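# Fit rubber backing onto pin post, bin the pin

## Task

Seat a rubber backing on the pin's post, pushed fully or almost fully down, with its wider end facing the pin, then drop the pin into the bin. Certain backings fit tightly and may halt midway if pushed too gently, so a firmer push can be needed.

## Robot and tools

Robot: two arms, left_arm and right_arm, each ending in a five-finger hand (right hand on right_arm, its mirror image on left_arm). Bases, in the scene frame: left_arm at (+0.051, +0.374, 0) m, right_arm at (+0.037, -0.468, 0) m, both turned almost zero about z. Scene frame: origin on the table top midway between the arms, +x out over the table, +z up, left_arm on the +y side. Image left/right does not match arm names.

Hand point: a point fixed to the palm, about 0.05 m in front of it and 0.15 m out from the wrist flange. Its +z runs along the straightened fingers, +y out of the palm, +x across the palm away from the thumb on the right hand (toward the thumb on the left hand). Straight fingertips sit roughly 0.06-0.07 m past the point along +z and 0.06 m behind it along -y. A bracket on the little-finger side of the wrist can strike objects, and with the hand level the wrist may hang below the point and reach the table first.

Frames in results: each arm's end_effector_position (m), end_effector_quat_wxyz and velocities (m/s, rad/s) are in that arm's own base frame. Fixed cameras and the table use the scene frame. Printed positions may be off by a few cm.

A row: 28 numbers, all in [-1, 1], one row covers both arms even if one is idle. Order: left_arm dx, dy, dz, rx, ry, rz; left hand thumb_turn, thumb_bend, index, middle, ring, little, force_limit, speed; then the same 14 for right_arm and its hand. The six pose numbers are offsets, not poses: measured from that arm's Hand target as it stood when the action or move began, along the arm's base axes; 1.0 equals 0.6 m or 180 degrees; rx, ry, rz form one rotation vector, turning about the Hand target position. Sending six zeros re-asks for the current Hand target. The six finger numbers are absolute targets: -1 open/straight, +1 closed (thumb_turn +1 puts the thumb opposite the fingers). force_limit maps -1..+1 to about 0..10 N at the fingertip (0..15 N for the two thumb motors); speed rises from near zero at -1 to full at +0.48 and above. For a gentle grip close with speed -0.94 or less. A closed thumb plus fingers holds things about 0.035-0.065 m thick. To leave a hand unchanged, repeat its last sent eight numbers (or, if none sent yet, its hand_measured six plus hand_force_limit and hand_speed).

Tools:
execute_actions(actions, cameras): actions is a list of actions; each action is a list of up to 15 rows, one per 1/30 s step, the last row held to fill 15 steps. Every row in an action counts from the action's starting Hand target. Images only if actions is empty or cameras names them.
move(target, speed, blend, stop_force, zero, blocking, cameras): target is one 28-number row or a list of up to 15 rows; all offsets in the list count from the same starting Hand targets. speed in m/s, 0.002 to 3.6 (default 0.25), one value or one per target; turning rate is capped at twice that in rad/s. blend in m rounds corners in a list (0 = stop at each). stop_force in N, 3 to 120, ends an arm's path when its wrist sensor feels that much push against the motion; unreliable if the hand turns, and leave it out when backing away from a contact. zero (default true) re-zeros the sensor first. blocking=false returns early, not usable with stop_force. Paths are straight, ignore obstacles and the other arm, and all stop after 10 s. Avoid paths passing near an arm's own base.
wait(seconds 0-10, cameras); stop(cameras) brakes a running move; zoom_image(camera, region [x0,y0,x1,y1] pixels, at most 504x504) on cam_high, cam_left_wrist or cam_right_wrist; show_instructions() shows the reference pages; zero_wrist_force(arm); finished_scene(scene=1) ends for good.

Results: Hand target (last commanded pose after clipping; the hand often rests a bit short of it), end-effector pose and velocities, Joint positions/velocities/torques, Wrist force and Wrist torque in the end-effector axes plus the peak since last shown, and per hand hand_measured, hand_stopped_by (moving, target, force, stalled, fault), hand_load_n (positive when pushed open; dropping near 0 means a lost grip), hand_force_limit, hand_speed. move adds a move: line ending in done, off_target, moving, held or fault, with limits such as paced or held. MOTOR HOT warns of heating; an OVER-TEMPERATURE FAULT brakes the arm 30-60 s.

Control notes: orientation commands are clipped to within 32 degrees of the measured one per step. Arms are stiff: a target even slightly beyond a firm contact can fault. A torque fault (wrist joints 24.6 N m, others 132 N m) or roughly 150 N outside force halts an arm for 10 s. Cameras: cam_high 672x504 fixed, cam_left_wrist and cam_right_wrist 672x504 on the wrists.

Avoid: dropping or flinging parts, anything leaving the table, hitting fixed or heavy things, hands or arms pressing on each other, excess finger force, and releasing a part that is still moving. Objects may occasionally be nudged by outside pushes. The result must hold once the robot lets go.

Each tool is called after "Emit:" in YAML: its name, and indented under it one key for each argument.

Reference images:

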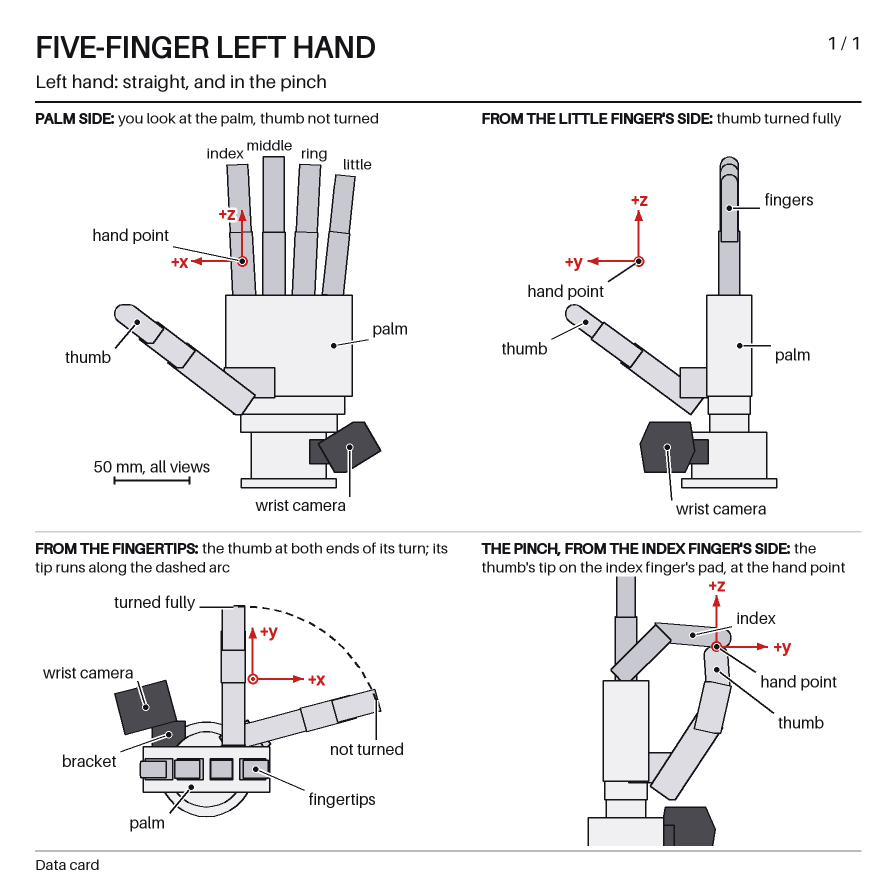

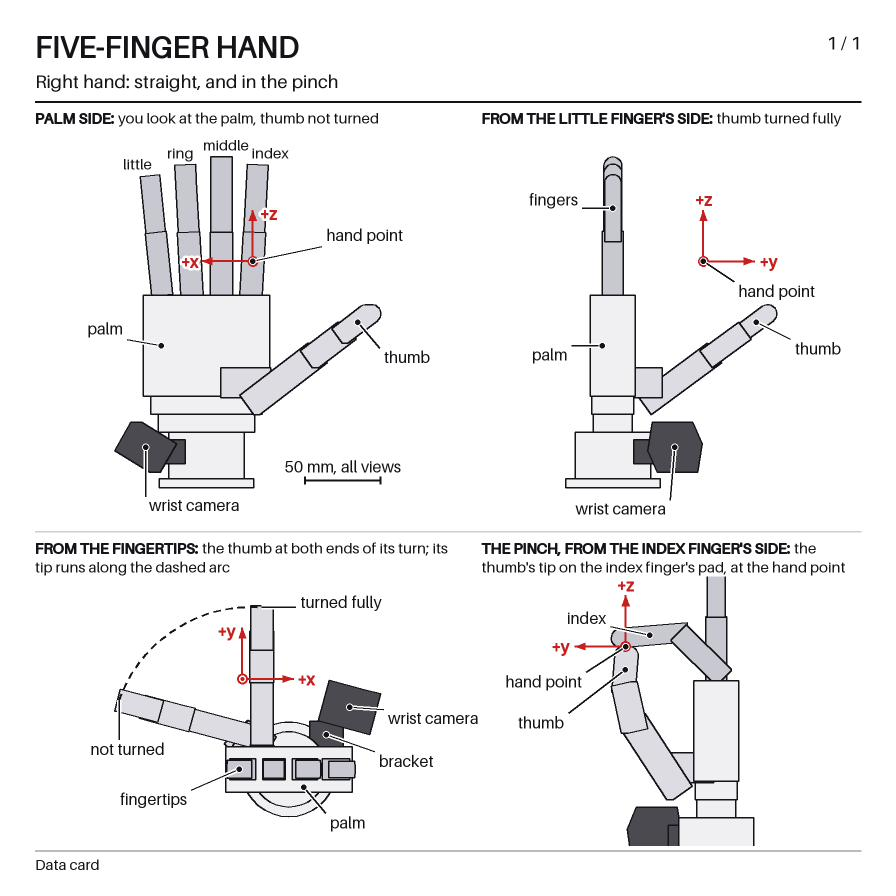

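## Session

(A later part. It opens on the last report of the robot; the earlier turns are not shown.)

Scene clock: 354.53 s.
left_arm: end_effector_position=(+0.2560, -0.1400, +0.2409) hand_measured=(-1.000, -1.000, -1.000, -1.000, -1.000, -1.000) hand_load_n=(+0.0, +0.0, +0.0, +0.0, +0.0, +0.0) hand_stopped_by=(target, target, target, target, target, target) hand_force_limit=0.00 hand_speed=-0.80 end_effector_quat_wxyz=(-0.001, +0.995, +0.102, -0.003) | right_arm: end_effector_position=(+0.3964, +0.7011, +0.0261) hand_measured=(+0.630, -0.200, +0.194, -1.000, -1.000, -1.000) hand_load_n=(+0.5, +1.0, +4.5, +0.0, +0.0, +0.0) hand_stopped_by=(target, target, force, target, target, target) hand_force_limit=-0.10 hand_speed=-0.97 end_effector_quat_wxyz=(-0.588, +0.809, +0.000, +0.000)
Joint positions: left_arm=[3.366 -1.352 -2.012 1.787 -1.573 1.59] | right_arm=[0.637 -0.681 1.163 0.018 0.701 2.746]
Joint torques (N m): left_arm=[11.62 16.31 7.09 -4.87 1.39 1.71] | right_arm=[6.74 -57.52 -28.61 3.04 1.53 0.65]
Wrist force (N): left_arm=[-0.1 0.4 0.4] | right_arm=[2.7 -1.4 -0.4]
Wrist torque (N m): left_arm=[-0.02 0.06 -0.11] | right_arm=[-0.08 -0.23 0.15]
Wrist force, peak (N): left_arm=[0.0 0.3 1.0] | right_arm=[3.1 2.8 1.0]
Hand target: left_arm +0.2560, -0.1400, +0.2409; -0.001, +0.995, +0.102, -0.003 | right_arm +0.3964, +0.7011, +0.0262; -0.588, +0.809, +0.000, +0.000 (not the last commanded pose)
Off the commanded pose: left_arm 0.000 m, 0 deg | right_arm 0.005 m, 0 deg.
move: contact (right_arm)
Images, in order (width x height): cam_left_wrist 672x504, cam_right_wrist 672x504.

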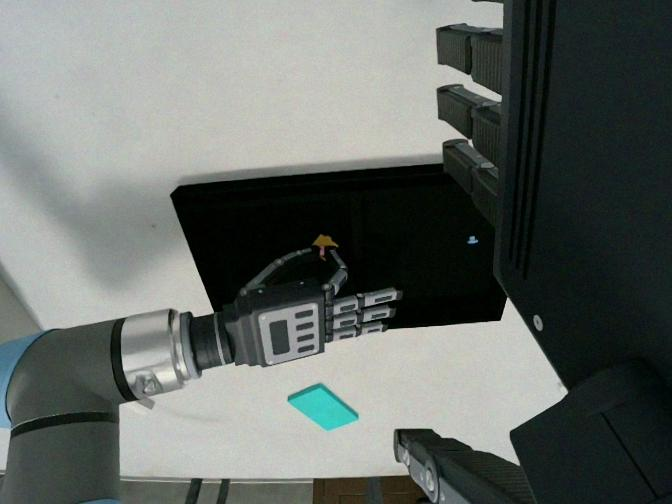

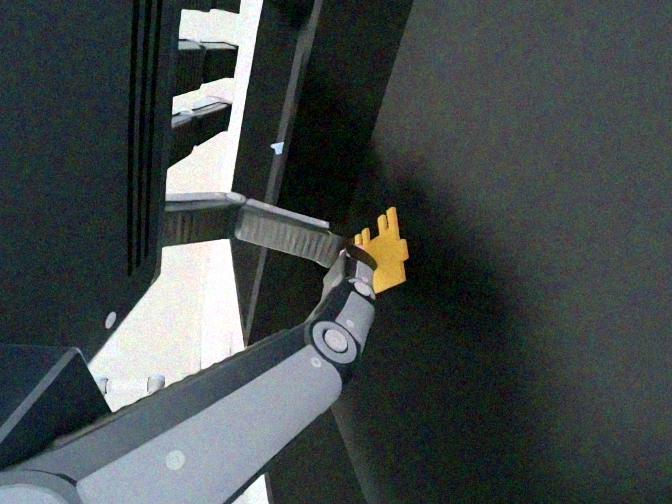

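Emit:
move:
  target: [0,0,0,0,0,0,-1,-1,-1,-1,-1,-1,0,-0.8,0,0,-0.0083,0,0,0,0.63,-0.2,0.35,-1,-1,-1,-0.1,-0.97]
  speed: 0.008
  stop_force: 8
  zero: false
  cameras: ["all"]

Scene clock: 361.03 s.
left_arm: end_effector_position=(+0.2560, -0.1400, +0.2409) hand_measured=(-1.000, -1.000, -1.000, -1.000, -1.000, -1.000) hand_load_n=(+0.0, +0.0, +0.0, +0.0, +0.0, +0.0) hand_stopped_by=(target, target, target, target, target, target) hand_force_limit=0.00 hand_speed=-0.80 end_effector_quat_wxyz=(-0.001, +0.995, +0.102, -0.003) | right_arm: end_effector_position=(+0.3965, +0.7011, +0.0254) hand_measured=(+0.630, -0.200, +0.194, -1.000, -1.000, -1.000) hand_load_n=(+0.5, +0.0, +5.0, +0.0, +0.0, +0.0) hand_stopped_by=(target, target, force, target, target, target) hand_force_limit=-0.10 hand_speed=-0.97 end_effector_quat_wxyz=(-0.588, +0.809, +0.000, +0.000)
Joint positions: left_arm=[3.366 -1.352 -2.012 1.787 -1.573 1.59] | right_arm=[0.637 -0.68 1.164 0.016 0.701 2.746]
Joint torques (N m): left_arm=[12.13 16.57 8.24 -4.85 1.25 1.62] | right_arm=[5.2 -55.33 -28.73 2.85 1.47 0.44]
Wrist force (N): left_arm=[0.1 0.2 0.3] | right_arm=[2.6 -3.9 -1.3]
Wrist torque (N m): left_arm=[-0.04 0.03 -0.09] | right_arm=[-0.12 -0.28 0.17]
Wrist force, peak (N): left_arm=[0.1 0.4 1.0] | right_arm=[2.1 -7.5 -2.0]
Hand target: left_arm +0.2560, -0.1400, +0.2409; -0.001, +0.995, +0.102, -0.003 | right_arm +0.3965, +0.7011, +0.0254; -0.588, +0.809, +0.000, +0.000 (not the last commanded pose)
Off the commanded pose: left_arm 0.000 m, 0 deg | right_arm 0.004 m, 0 deg.
move: contact (right_arm)

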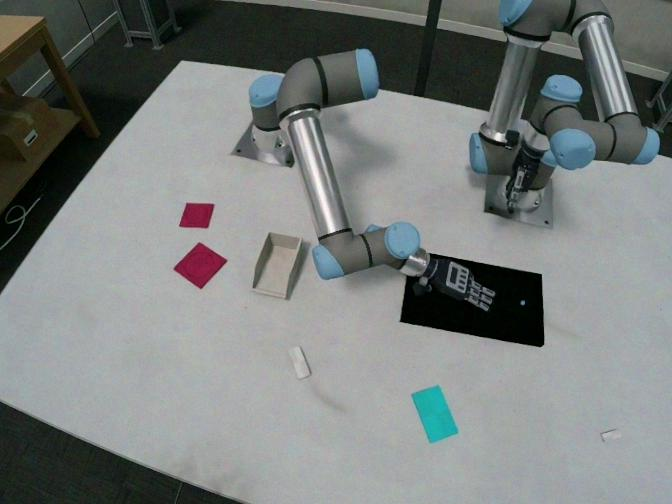

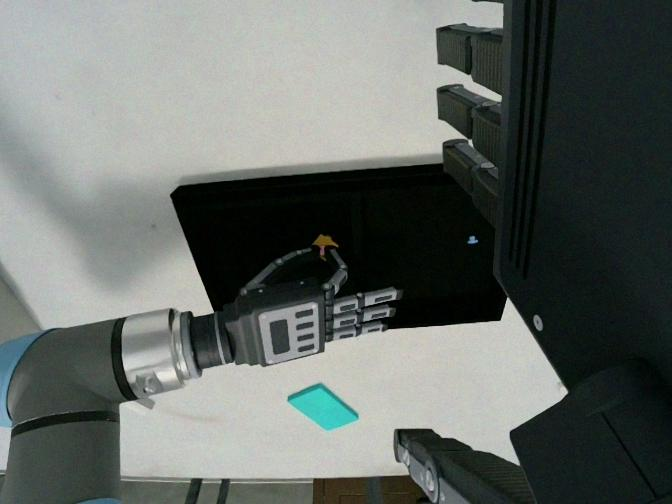

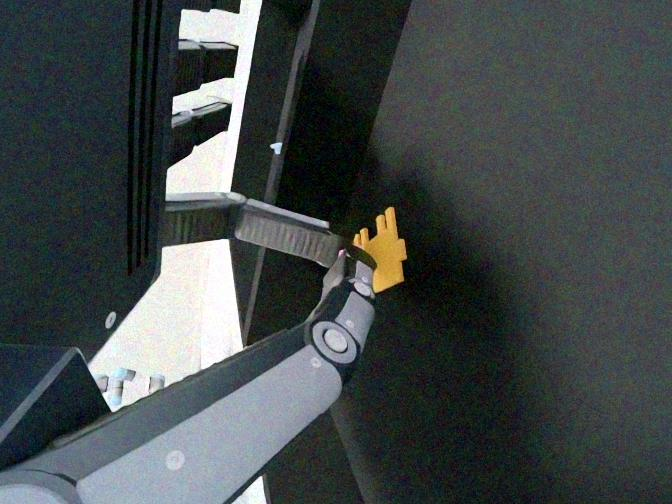

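Emit:
zoom_image:
  camera: "cam_right_wrist"
  region: [320, 220, 410, 310]

Emit:
zoom_image:
  camera: "cam_left_wrist"
  region: [302, 226, 342, 266]

Scaled by 5.600 from the camera's 672x504 image, which has a finer 960x720 frame.

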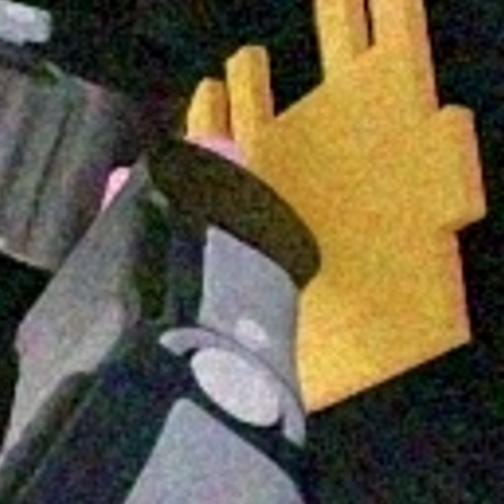

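Scaled by 12.600 from the camera's 672x504 image, which has a finer 960x720 frame.

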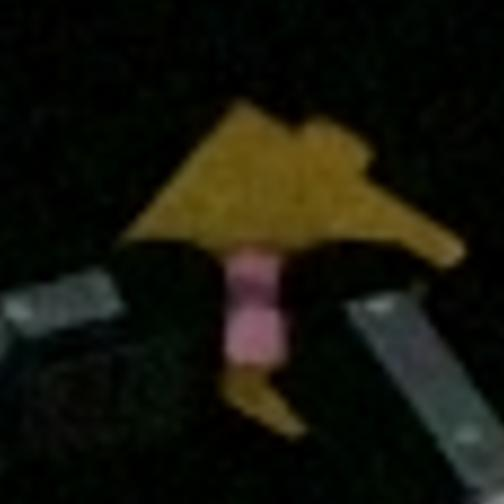

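Emit:
move:
  target: [0,0,0,0,0,0,-1,-1,-1,-1,-1,-1,0,-0.8,0,0,-0.0092,0,0,0,0.63,-0.2,0.36,-1,-1,-1,0.3,-0.97]
  speed: 0.008
  stop_force: 14
  zero: false

Scene clock: 365.43 s.
left_arm: end_effector_position=(+0.2560, -0.1400, +0.2409) hand_measured=(-1.000, -1.000, -1.000, -1.000, -1.000, -1.000) hand_load_n=(+0.0, +0.0, +0.0, +0.0, +0.0, +0.0) hand_stopped_by=(target, target, target, target, target, target) hand_force_limit=0.00 hand_speed=-0.80 end_effector_quat_wxyz=(-0.001, +0.995, +0.102, -0.003) | right_arm: end_effector_position=(+0.3965, +0.7011, +0.0205) hand_measured=(+0.630, -0.200, +0.198, -1.000, -1.000, -1.000) hand_load_n=(-2.0, -0.5, +7.0, +0.0, +0.0, +0.0) hand_stopped_by=(target, target, force, target, target, target) hand_force_limit=0.30 hand_speed=-0.97 end_effector_quat_wxyz=(-0.588, +0.809, +0.000, +0.000)
Joint positions: left_arm=[3.366 -1.352 -2.012 1.787 -1.573 1.59] | right_arm=[0.637 -0.674 1.166 0.008 0.701 2.746]
Joint torques (N m): left_arm=[11.65 16.48 7.68 -4.83 1.12 1.61] | right_arm=[3.14 -51.45 -22.16 3.93 1.08 -0.95]
Wrist force (N): left_arm=[-0.2 0.4 0.6] | right_arm=[7.4 -8.3 -3.6]
Wrist torque (N m): left_arm=[-0.03 0.09 -0.12] | right_arm=[-0.25 -0.30 0.11]
Wrist force, peak (N): left_arm=[0.1 0.3 1.0] | right_arm=[7.0 -11.1 -5.0]
Hand target: left_arm +0.2560, -0.1400, +0.2409; -0.001, +0.995, +0.102, -0.003 | right_arm +0.3965, +0.7011, +0.0205; -0.588, +0.809, +0.000, +0.000 (not the last commanded pose)
Off the commanded pose: left_arm 0.000 m, 0 deg | right_arm 0.001 m, 0 deg.
move: contact (right_arm)

Emit:
wait:
  seconds: 0
  cameras: ["all"]

Emit:
zoom_image:
  camera: "cam_right_wrist"
  region: [320, 220, 410, 310]

Emit:
zoom_image:
  camera: "cam_left_wrist"
  region: [302, 226, 342, 266]

Scene clock: 365.90 s.
left_arm: end_effector_position=(+0.2560, -0.1400, +0.2409) hand_measured=(-1.000, -1.000, -1.000, -1.000, -1.000, -1.000) hand_load_n=(+0.0, +0.0, +0.0, +0.0, +0.0, +0.0) hand_stopped_by=(target, target, target, target, target, target) hand_force_limit=0.00 hand_speed=-0.80 end_effector_quat_wxyz=(-0.001, +0.995, +0.102, -0.003) | right_arm: end_effector_position=(+0.3965, +0.7011, +0.0205) hand_measured=(+0.630, -0.200, +0.198, -1.000, -1.000, -1.000) hand_load_n=(-2.0, -0.5, +7.0, +0.0, +0.0, +0.0) hand_stopped_by=(target, target, force, target, target, target) hand_force_limit=0.30 hand_speed=-0.97 end_effector_quat_wxyz=(-0.588, +0.809, +0.000, +0.000)
Joint positions: left_arm=[3.366 -1.352 -2.012 1.787 -1.573 1.59] | right_arm=[0.637 -0.674 1.166 0.008 0.701 2.746]
Joint torques (N m): left_arm=[11.66 16.4 7.84 -4.86 1.21 1.68] | right_arm=[3.6 -50.62 -23.22 3.92 1.12 -1.02]
Wrist force (N): left_arm=[-0.1 0.0 0.7] | right_arm=[7.2 -8.9 -3.8]
Wrist torque (N m): left_arm=[-0.08 0.06 -0.10] | right_arm=[-0.26 -0.28 0.10]
Wrist force, peak (N): left_arm=[0.2 0.4 0.6] | right_arm=[7.4 -9.0 -3.7]
Hand target: left_arm +0.2560, -0.1400, +0.2409; -0.001, +0.995, +0.102, -0.003 | right_arm +0.3965, +0.7011, +0.0205; -0.588, +0.809, +0.000, +0.000 (not the last commanded pose)
Off the commanded pose: left_arm 0.000 m, 0 deg | right_arm 0.001 m, 0 deg.

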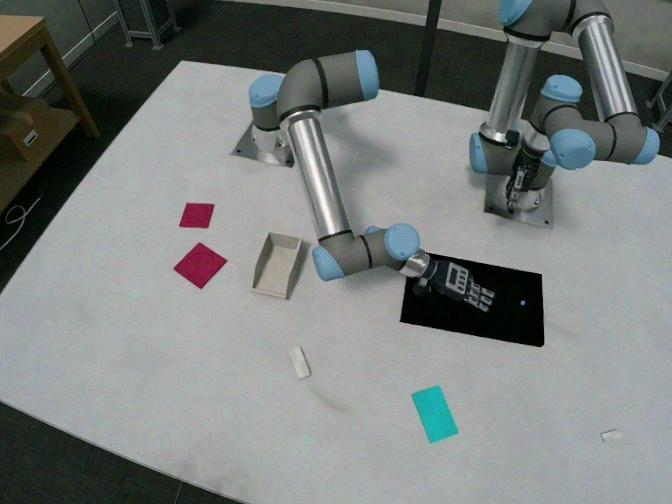

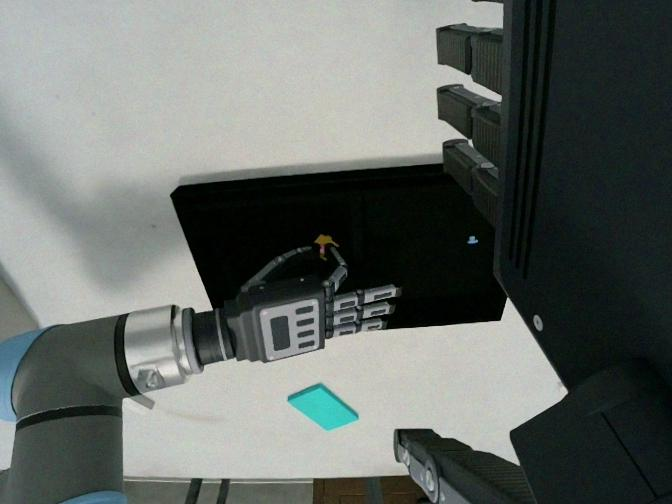

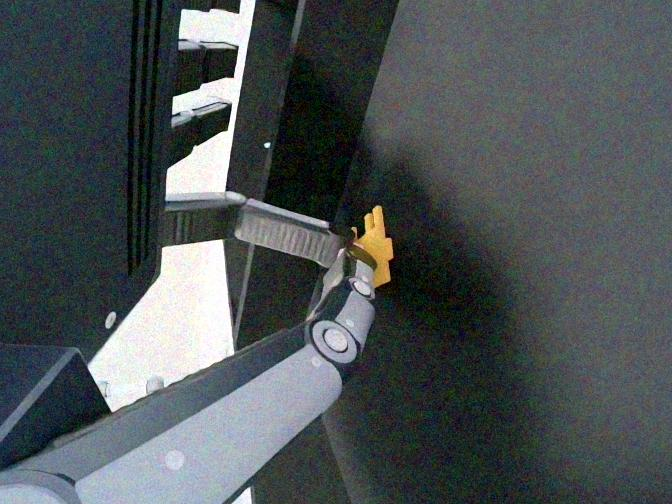

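Scaled by 5.600 from the camera's 672x504 image, which has a finer 960x720 frame.

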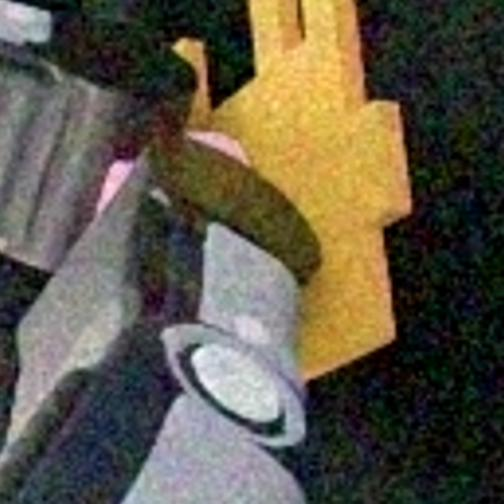

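Scaled by 12.600 from the camera's 672x504 image, which has a finer 960x720 frame.

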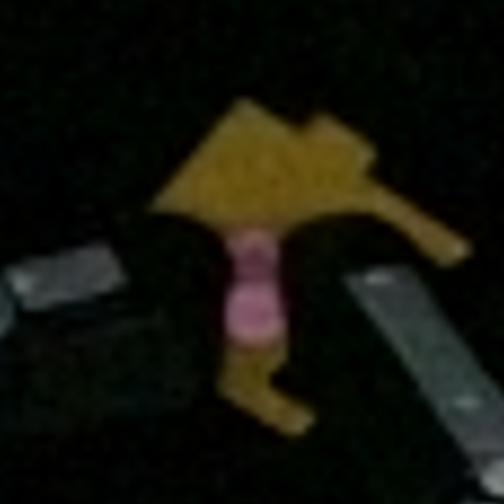

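Emit:
move:
  target: [0,0,0,0,0,0,-1,-1,-1,-1,-1,-1,0,-0.8,0,0,-0.006,0,0,0,0.63,-0.2,0.36,-1,-1,-1,0.3,-0.97]
  speed: 0.008
  stop_force: 22
  zero: false
  cameras: ["cam_left_wrist", "cam_right_wrist"]

Emit:
zoom_image:
  camera: "cam_right_wrist"
  region: [320, 220, 410, 310]

Emit:
zoom_image:
  camera: "cam_left_wrist"
  region: [302, 226, 342, 266]

Scene clock: 368.53 s.
left_arm: end_effector_position=(+0.2560, -0.1400, +0.2409) hand_measured=(-1.000, -1.000, -1.000, -1.000, -1.000, -1.000) hand_load_n=(+0.0, +0.0, +0.0, +0.0, +0.0, +0.0) hand_stopped_by=(target, target, target, target, target, target) hand_force_limit=0.00 hand_speed=-0.80 end_effector_quat_wxyz=(-0.001, +0.995, +0.102, -0.003) | right_arm: end_effector_position=(+0.3965, +0.7012, +0.0190) hand_measured=(+0.630, -0.200, +0.198, -1.000, -1.000, -1.000) hand_load_n=(-2.0, -2.5, +7.5, +0.0, +0.0, +0.0) hand_stopped_by=(target, target, force, target, target, target) hand_force_limit=0.30 hand_speed=-0.97 end_effector_quat_wxyz=(-0.588, +0.809, +0.000, +0.000)
Joint positions: left_arm=[3.366 -1.352 -2.012 1.787 -1.573 1.59] | right_arm=[0.637 -0.672 1.167 0.005 0.701 2.746]
Joint torques (N m): left_arm=[11.23 16.43 8.37 -4.76 1.24 1.63] | right_arm=[2.99 -46.8 -23.74 3.41 1.02 -1.26]
Wrist force (N): left_arm=[0.4 0.1 0.3] | right_arm=[6.1 -14.8 -10.4]
Wrist torque (N m): left_arm=[-0.05 -0.02 -0.07] | right_arm=[-0.50 -0.26 0.06]
Wrist force, peak (N): left_arm=[0.2 0.1 0.8] | right_arm=[5.7 -20.3 -14.4]
Hand target: left_arm +0.2560, -0.1400, +0.2409; -0.001, +0.995, +0.102, -0.003 | right_arm +0.3965, +0.7012, +0.0190; -0.588, +0.809, +0.000, +0.000 (not the last commanded pose)
Off the commanded pose: left_arm 0.000 m, 0 deg | right_arm 0.002 m, 0 deg.
move: contact (right_arm)
Images, in order (width x height): cam_left_wrist 672x504, cam_right_wrist 672x504.

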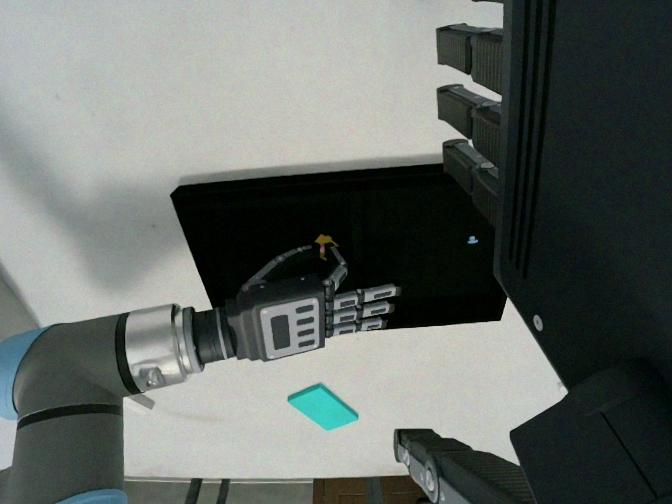

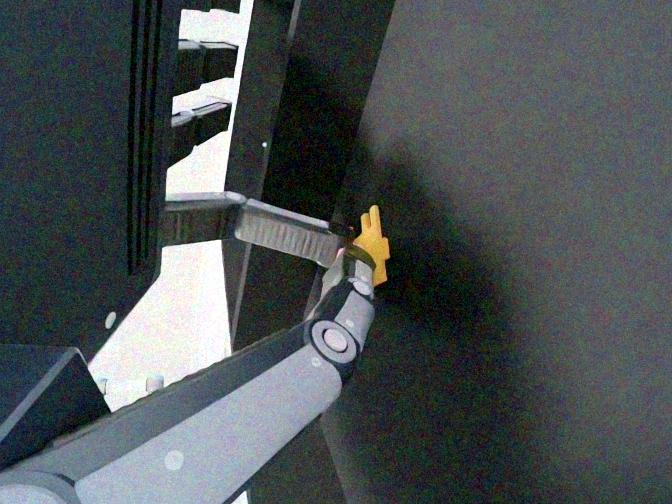

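Scaled by 5.600 from the camera's 672x504 image, which has a finer 960x720 frame.

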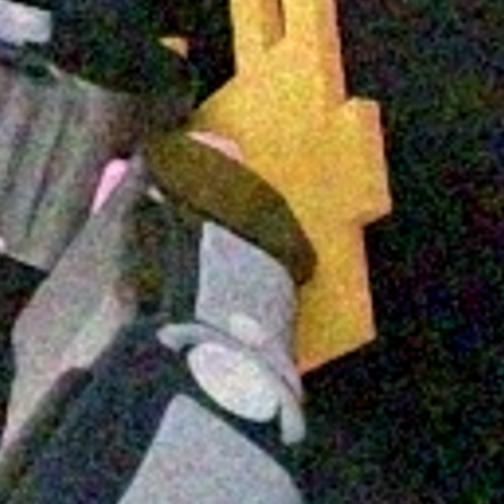

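Scaled by 12.600 from the camera's 672x504 image, which has a finer 960x720 frame.

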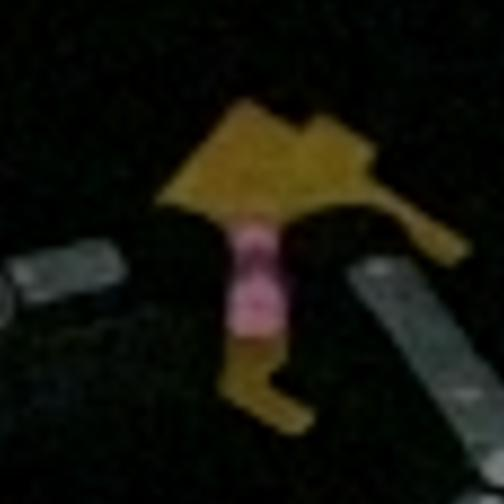

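Emit:
move:
  target: [0,0,0,0,0,0,-1,-1,-1,-1,-1,-1,0,-0.8,0,0,0.0015,0,0,0,0.63,-0.2,0.36,-1,-1,-1,0.3,-0.97]
  speed: 0.008

Scene clock: 370.37 s.
left_arm: end_effector_position=(+0.2560, -0.1400, +0.2409) hand_measured=(-1.000, -1.000, -1.000, -1.000, -1.000, -1.000) hand_load_n=(+0.0, +0.0, +0.0, +0.0, -0.5, -0.5) hand_stopped_by=(target, target, target, target, target, target) hand_force_limit=0.00 hand_speed=-0.80 end_effector_quat_wxyz=(-0.001, +0.995, +0.102, -0.003) | right_arm: end_effector_position=(+0.3965, +0.7012, +0.0198) hand_measured=(+0.630, -0.200, +0.198, -1.000, -1.000, -1.000) hand_load_n=(-1.0, +0.0, +8.0, +0.0, +0.0, +0.0) hand_stopped_by=(target, target, force, target, target, target) hand_force_limit=0.30 hand_speed=-0.97 end_effector_quat_wxyz=(-0.588, +0.809, +0.000, +0.000)
Joint positions: left_arm=[3.366 -1.352 -2.012 1.787 -1.573 1.59] | right_arm=[0.637 -0.673 1.167 0.006 0.701 2.746]
Joint torques (N m): left_arm=[11.4 16.36 8.09 -4.8 1.11 1.68] | right_arm=[2.74 -57.42 -29.83 3.26 1.07 -1.09]
Wrist force (N): left_arm=[0.2 0.2 0.4] | right_arm=[4.1 -0.4 0.8]
Wrist torque (N m): left_arm=[-0.05 0.02 -0.09] | right_arm=[-0.09 -0.29 0.16]
Wrist force, peak (N): left_arm=[0.1 0.4 0.8] | right_arm=[6.0 -15.2 -10.6]
Hand target: left_arm +0.2560, -0.1400, +0.2409; -0.001, +0.995, +0.102, -0.003 | right_arm +0.3965, +0.7012, +0.0199; -0.588, +0.809, +0.000, +0.000
Off the commanded pose: left_arm 0.000 m, 0 deg | right_arm 0.000 m, 0 deg.
move: done

Emit:
move:
  target:
    - [0,0,0,0,0,0,-1,-1,-1,-1,-1,-1,0,-0.8,0,0,0,0,0,0,0.63,-0.2,0.0,-1,-1,-1,0.3,-0.9]
    - [0,0,0,0,0,0,-1,-1,-1,-1,-1,-1,0,-0.8,0,-0.0075,0.004,0,0,0,0.63,-0.2,0.0,-1,-1,-1,0.3,-0.9]
    - [0,0,0,0,0,0,-1,-1,-1,-1,-1,-1,0,-0.8,0,-0.0075,0.1,0,0,0,0.63,-0.2,0.0,-1,-1,-1,0.3,-0.9]
  speed: [0.02,0.02,0.1]
  cameras: ["cam_left_wrist", "cam_right_wrist"]

Emit:
zoom_image:
  camera: "cam_left_wrist"
  region: [302, 226, 342, 266]

Emit:
zoom_image:
  camera: "cam_right_wrist"
  region: [320, 200, 460, 340]

Scene clock: 374.07 s.
left_arm: end_effector_position=(+0.2560, -0.1400, +0.2409) hand_measured=(-1.000, -1.000, -1.000, -1.000, -1.000, -1.000) hand_load_n=(+0.0, +0.0, +0.0, +0.0, +0.0, +0.0) hand_stopped_by=(target, target, target, target, target, target) hand_force_limit=0.00 hand_speed=-0.80 end_effector_quat_wxyz=(-0.001, +0.995, +0.102, -0.003) | right_arm: end_effector_position=(+0.3965, +0.6967, +0.0797) hand_measured=(+0.630, -0.200, +0.000, -1.000, -1.000, -1.000) hand_load_n=(+0.0, +0.0, +0.0, +0.0, +0.0, +0.0) hand_stopped_by=(target, target, target, target, target, target) hand_force_limit=0.30 hand_speed=-0.90 end_effector_quat_wxyz=(-0.588, +0.809, +0.000, +0.000)
Joint positions: left_arm=[3.366 -1.352 -2.012 1.787 -1.573 1.59] | right_arm=[0.631 -0.747 1.138 0.112 0.696 2.742]
Joint torques (N m): left_arm=[12.31 16.07 8.24 -4.62 1.12 1.56] | right_arm=[-6.56 -58.58 -33.31 2.74 -2.44 -1.74]
Wrist force (N): left_arm=[0.1 0.1 0.5] | right_arm=[2.8 2.2 1.2]
Wrist torque (N m): left_arm=[-0.07 0.04 -0.09] | right_arm=[-0.08 -0.25 0.24]
Wrist force, peak (N): left_arm=[0.0 0.4 1.0] | right_arm=[2.9 3.3 1.3]
Hand target: left_arm +0.2560, -0.1400, +0.2409; -0.001, +0.995, +0.102, -0.003 | right_arm +0.3965, +0.6967, +0.0799; -0.588, +0.809, +0.000, +0.000
Off the commanded pose: left_arm 0.000 m, 0 deg | right_arm 0.000 m, 0 deg.
move: done
Images, in order (width x height): cam_left_wrist 672x504, cam_right_wrist 672x504.

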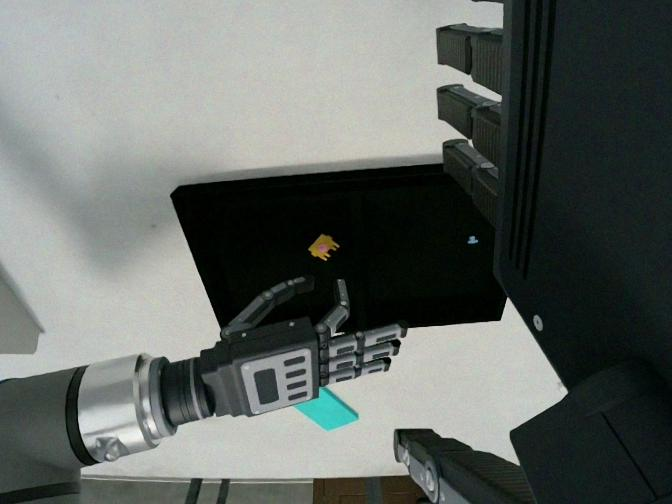

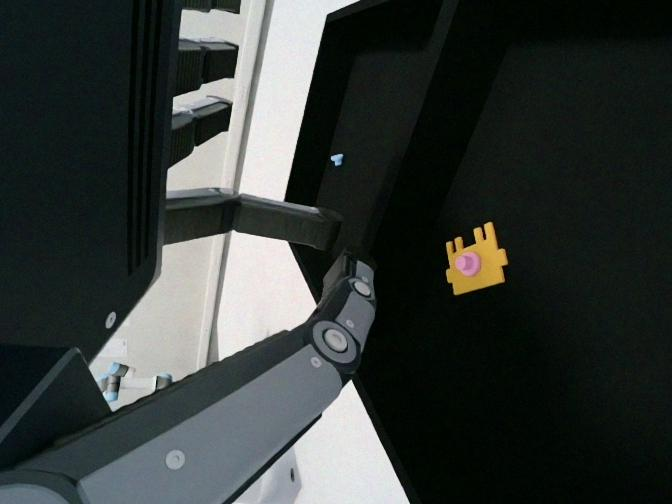

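Scaled by 12.600 from the camera's 672x504 image, which has a finer 960x720 frame.

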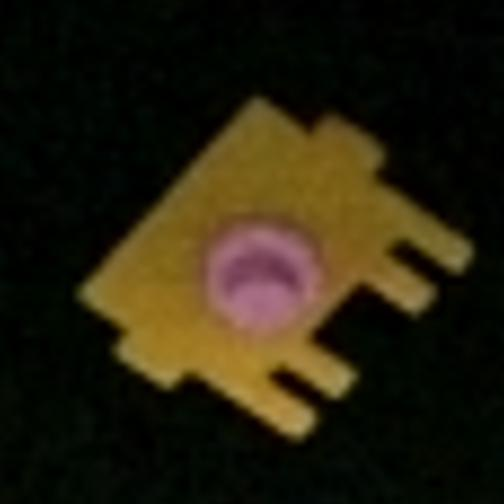

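Scaled by 3.600 from the camera's 672x504 image, which has a finer 960x720 frame.

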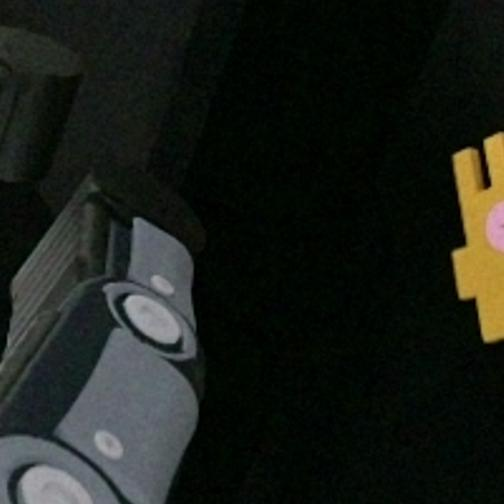

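Emit:
zoom_image:
  camera: "cam_right_wrist"
  region: [440, 215, 515, 290]

Scaled by 6.720 from the camera's 672x504 image, which has a finer 960x720 frame.

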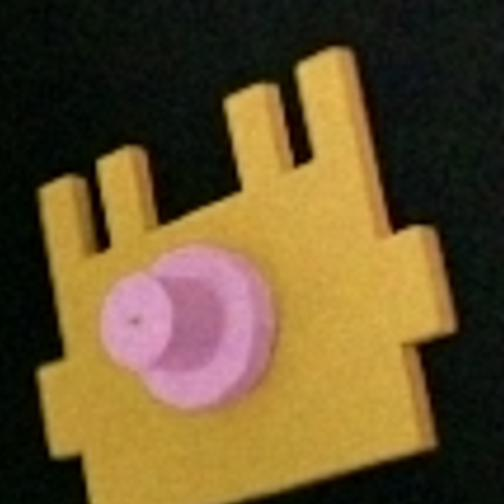

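Emit:
zoom_image:
  camera: "cam_right_wrist"
  region: [442, 218, 512, 298]

Emit:
zoom_image:
  camera: "cam_right_wrist"
  region: [447, 243, 491, 287]

Scaled by 6.300 from the camera's 672x504 image, which has a finer 960x720 frame.

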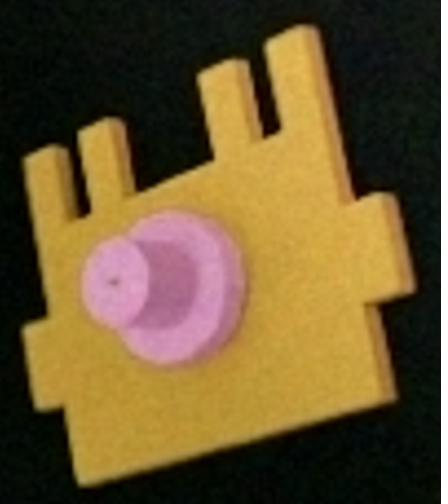

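Scaled by 11.455 from the camera's 672x504 image, which has a finer 960x720 frame.

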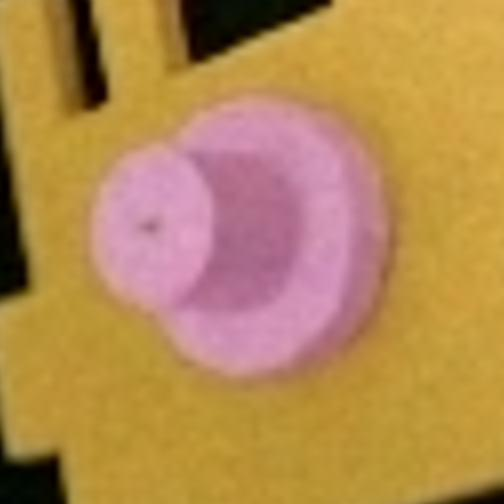

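Emit:
move:
  target:
    - [0,0,0,0,0,0,-1,-1,-1,-1,-1,-1,0,-0.8,0,0,-0.08,0,0,0,0.63,-0.2,0.0,-1,-1,-1,0.3,-0.9]
    - [0,0,0,0,0,0,-1,-1,-1,-1,-1,-1,0,-0.8,0,0,-0.1003,0,0,0,0.63,-0.2,0.0,-1,-1,-1,0.3,-0.9]
  speed: [0.1,0.02]
  stop_force: 6
  cameras: ["cam_left_wrist", "cam_right_wrist"]

Emit:
zoom_image:
  camera: "cam_right_wrist"
  region: [320, 200, 420, 300]

Emit:
zoom_image:
  camera: "cam_left_wrist"
  region: [302, 226, 342, 266]

Scene clock: 383.77 s.
left_arm: end_effector_position=(+0.2560, -0.1400, +0.2409) hand_measured=(-1.000, -1.000, -1.000, -1.000, -1.000, -1.000) hand_load_n=(+0.0, +0.0, +0.0, +0.0, +0.0, +0.5) hand_stopped_by=(target, target, target, target, target, target) hand_force_limit=0.00 hand_speed=-0.80 end_effector_quat_wxyz=(-0.001, +0.995, +0.102, -0.003) | right_arm: end_effector_position=(+0.3965, +0.6967, +0.0197) hand_measured=(+0.630, -0.200, +0.000, -1.000, -1.000, -1.000) hand_load_n=(+0.0, -0.5, +0.0, +0.0, +0.0, +0.0) hand_stopped_by=(target, target, target, target, target, target) hand_force_limit=0.30 hand_speed=-0.90 end_effector_quat_wxyz=(-0.588, +0.809, +0.000, +0.000)
Joint positions: left_arm=[3.366 -1.352 -2.012 1.787 -1.573 1.59] | right_arm=[0.631 -0.68 1.181 0.003 0.696 2.742]
Joint torques (N m): left_arm=[11.22 16.67 7.84 -4.72 1.04 1.5] | right_arm=[6.92 -38.75 -8.69 -2.02 1.55 1.88]
Wrist force (N): left_arm=[-0.1 0.2 0.7] | right_arm=[3.0 1.6 0.3]
Wrist torque (N m): left_arm=[-0.06 0.07 -0.11] | right_arm=[-0.04 -0.28 0.19]
Wrist force, peak (N): left_arm=[0.1 0.6 0.7] | right_arm=[3.3 2.8 1.1]
Hand target: left_arm +0.2560, -0.1400, +0.2409; -0.001, +0.995, +0.102, -0.003 | right_arm +0.3965, +0.6967, +0.0197; -0.588, +0.809, +0.000, +0.000
Off the commanded pose: left_arm 0.000 m, 0 deg | right_arm 0.000 m, 0 deg.
move: done
Images, in order (width x height): cam_left_wrist 672x504, cam_right_wrist 672x504.

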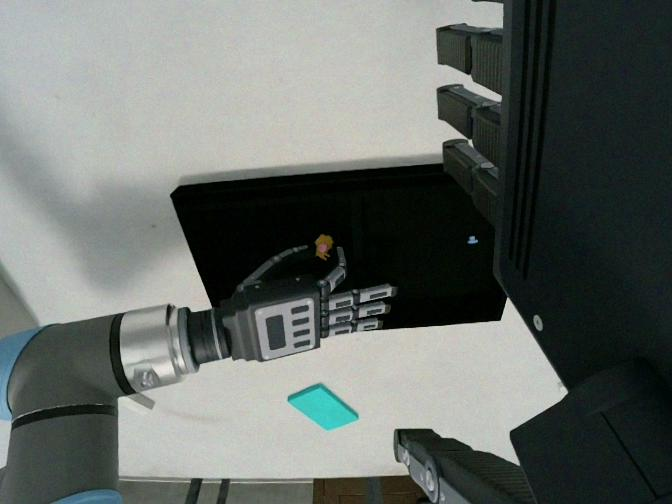

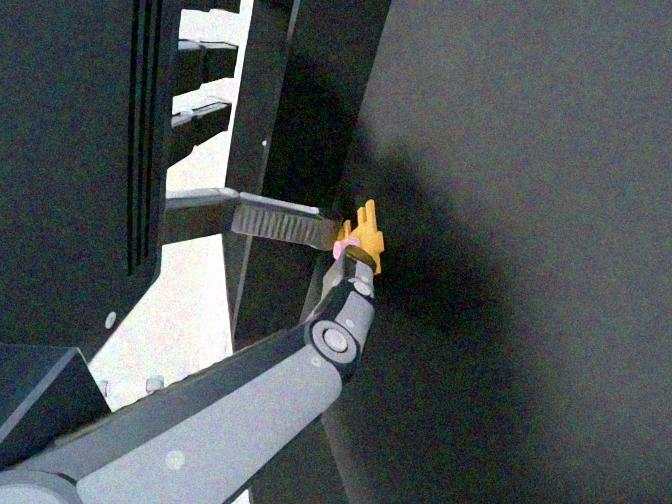

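Scaled by 5.040 from the camera's 672x504 image, which has a finer 960x720 frame.

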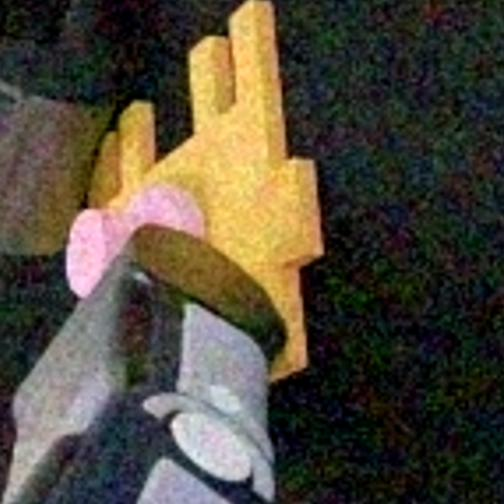

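Scaled by 12.600 from the camera's 672x504 image, which has a finer 960x720 frame.

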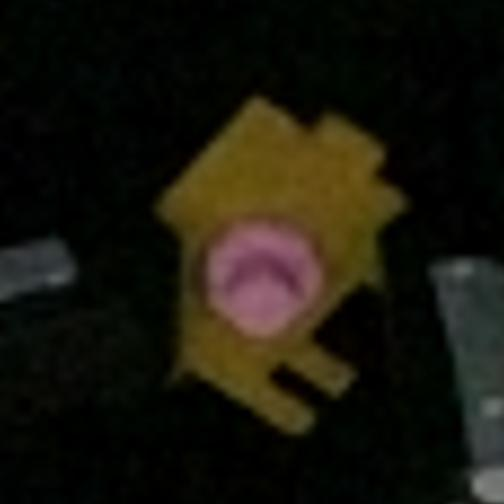

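Emit:
move:
  target:
    - [0,0,0,0,0,0,-1,-1,-1,-1,-1,-1,0,-0.8,0,0.0068,-0.0003,0,0,0,0.63,-0.2,0.0,-1,-1,-1,0.3,-0.9]
    - [0,0,0,0,0,0,-1,-1,-1,-1,-1,-1,0,-0.8,0,0.0068,-0.0003,0,0,0,0.63,-0.2,0.4,-1,-1,-1,0.05,-0.95]
  speed: 0.02
  cameras: ["cam_left_wrist", "cam_right_wrist"]

Emit:
zoom_image:
  camera: "cam_right_wrist"
  region: [320, 200, 420, 300]

Emit:
zoom_image:
  camera: "cam_left_wrist"
  region: [302, 226, 342, 266]

Scene clock: 386.97 s.
left_arm: end_effector_position=(+0.2560, -0.1400, +0.2409) hand_measured=(-1.000, -1.000, -1.000, -1.000, -1.000, -1.000) hand_load_n=(+0.0, +0.0, +0.0, -0.5, +0.0, +0.0) hand_stopped_by=(target, target, target, target, target, target) hand_force_limit=0.00 hand_speed=-0.80 end_effector_quat_wxyz=(-0.001, +0.995, +0.102, -0.003) | right_arm: end_effector_position=(+0.3965, +0.7008, +0.0195) hand_measured=(+0.630, -0.200, +0.188, -1.000, -1.000, -1.000) hand_load_n=(-0.5, -1.0, +5.5, +0.0, +0.0, +0.0) hand_stopped_by=(target, target, force, target, target, target) hand_force_limit=0.05 hand_speed=-0.95 end_effector_quat_wxyz=(-0.588, +0.809, +0.000, +0.000)
Joint positions: left_arm=[3.366 -1.352 -2.012 1.787 -1.573 1.59] | right_arm=[0.636 -0.674 1.168 0.006 0.701 2.745]
Joint torques (N m): left_arm=[12.25 15.85 8.63 -4.76 1.06 1.59] | right_arm=[5.13 -37.82 -28.17 2.58 1.91 1.68]
Wrist force (N): left_arm=[0.3 0.2 0.5] | right_arm=[2.8 -1.9 0.9]
Wrist torque (N m): left_arm=[-0.05 0.00 -0.08] | right_arm=[-0.14 -0.28 0.15]
Wrist force, peak (N): left_arm=[0.2 0.1 1.0] | right_arm=[3.5 0.8 -0.4]
Hand target: left_arm +0.2560, -0.1400, +0.2409; -0.001, +0.995, +0.102, -0.003 | right_arm +0.3965, +0.7008, +0.0195; -0.588, +0.809, +0.000, +0.000
Off the commanded pose: left_arm 0.000 m, 0 deg | right_arm 0.000 m, 0 deg.
move: done
Images, in order (width x height): cam_left_wrist 672x504, cam_right_wrist 672x504.

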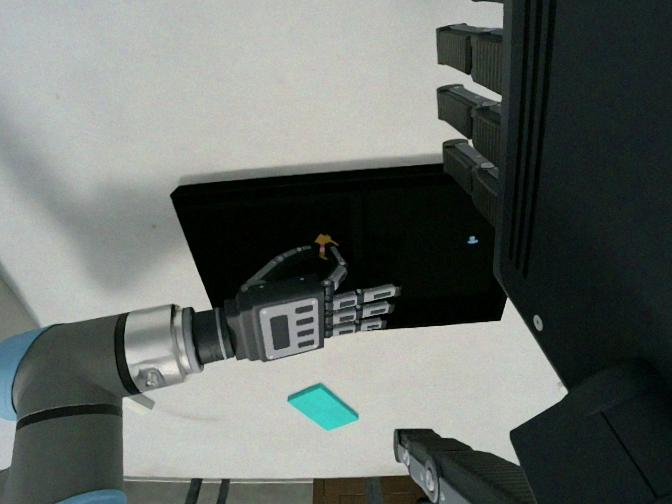

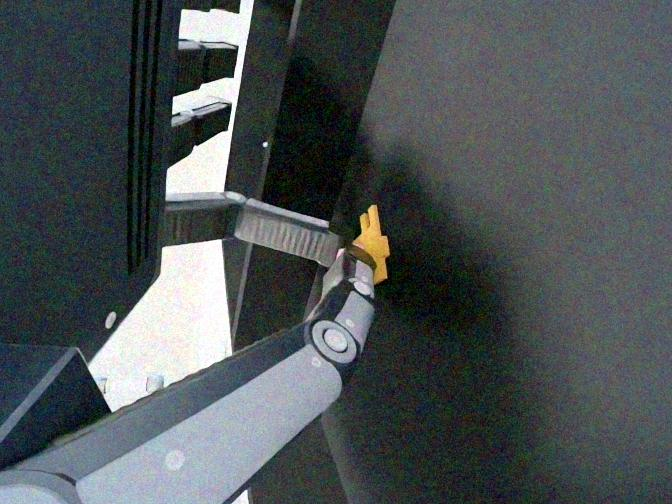

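Scaled by 5.040 from the camera's 672x504 image, which has a finer 960x720 frame.

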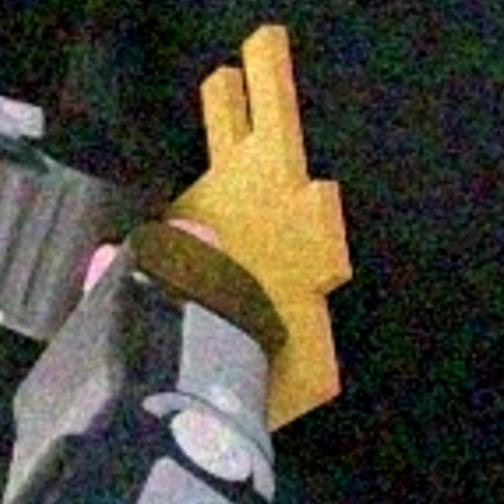

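Scaled by 12.600 from the camera's 672x504 image, which has a finer 960x720 frame.

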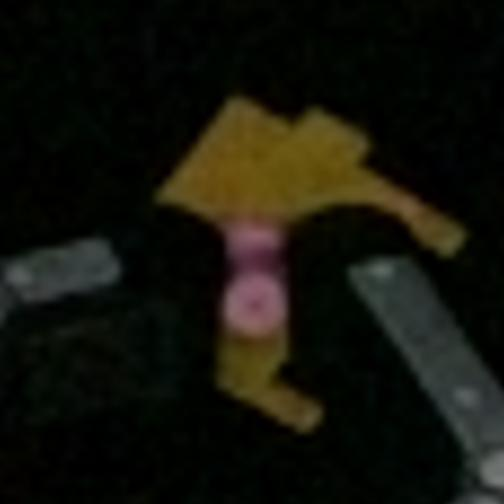

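Emit:
move:
  target: [0,0,0,0,0,0,-1,-1,-1,-1,-1,-1,0,-0.8,0,0,0.035,0,0,0,0.63,-0.2,0.4,-1,-1,-1,0.05,-0.95]
  speed: 0.03
  cameras: ["cam_left_wrist", "cam_right_wrist"]

Emit:
zoom_image:
  camera: "cam_right_wrist"
  region: [320, 200, 420, 300]

Emit:
zoom_image:
  camera: "cam_left_wrist"
  region: [302, 226, 342, 266]

Scene clock: 388.87 s.
left_arm: end_effector_position=(+0.2560, -0.1400, +0.2409) hand_measured=(-1.000, -1.000, -1.000, -1.000, -1.000, -1.000) hand_load_n=(+0.0, +0.0, +0.0, +0.0, +0.0, +0.0) hand_stopped_by=(target, target, target, target, target, target) hand_force_limit=0.00 hand_speed=-0.80 end_effector_quat_wxyz=(-0.001, +0.995, +0.102, -0.003) | right_arm: end_effector_position=(+0.3965, +0.7008, +0.0403) hand_measured=(+0.630, -0.200, +0.188, -1.000, -1.000, -1.000) hand_load_n=(+0.0, +1.5, +3.0, +0.0, +0.0, +0.0) hand_stopped_by=(target, target, force, target, target, target) hand_force_limit=0.05 hand_speed=-0.95 end_effector_quat_wxyz=(-0.588, +0.809, +0.000, +0.000)
Joint positions: left_arm=[3.366 -1.352 -2.012 1.787 -1.573 1.59] | right_arm=[0.636 -0.698 1.156 0.042 0.701 2.746]
Joint torques (N m): left_arm=[12.22 16.3 8.25 -4.8 1.17 1.66] | right_arm=[0.05 -57.81 -31.27 2.88 0.75 -0.59]
Wrist force (N): left_arm=[0.1 0.1 0.6] | right_arm=[3.1 2.6 1.3]
Wrist torque (N m): left_arm=[-0.07 0.02 -0.08] | right_arm=[-0.02 -0.28 0.19]
Wrist force, peak (N): left_arm=[-0.1 0.4 1.0] | right_arm=[3.0 3.1 1.2]
Hand target: left_arm +0.2560, -0.1400, +0.2409; -0.001, +0.995, +0.102, -0.003 | right_arm +0.3965, +0.7008, +0.0405; -0.588, +0.809, +0.000, +0.000
Off the commanded pose: left_arm 0.000 m, 0 deg | right_arm 0.000 m, 0 deg.
move: done
Images, in order (width x height): cam_left_wrist 672x504, cam_right_wrist 672x504.

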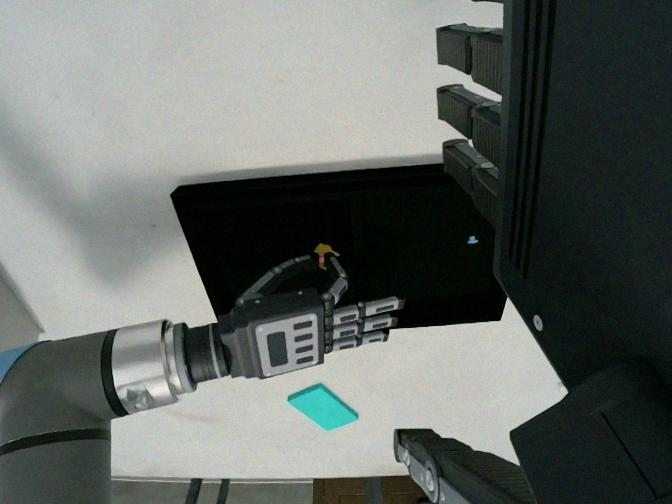

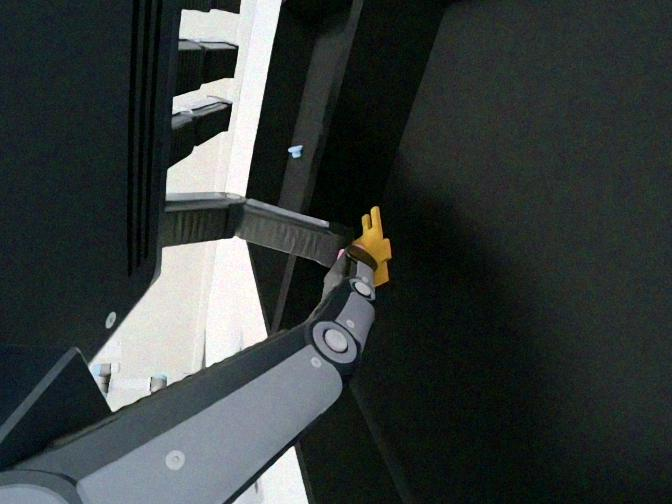

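Scaled by 5.040 from the camera's 672x504 image, which has a finer 960x720 frame.

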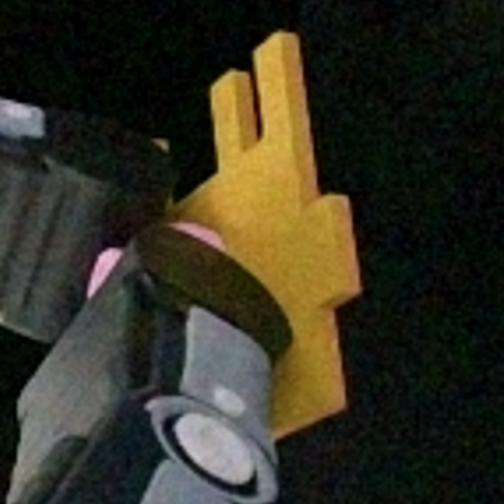

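Scaled by 12.600 from the camera's 672x504 image, which has a finer 960x720 frame.

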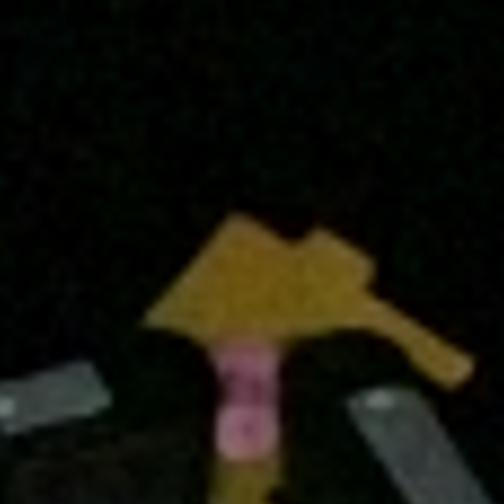

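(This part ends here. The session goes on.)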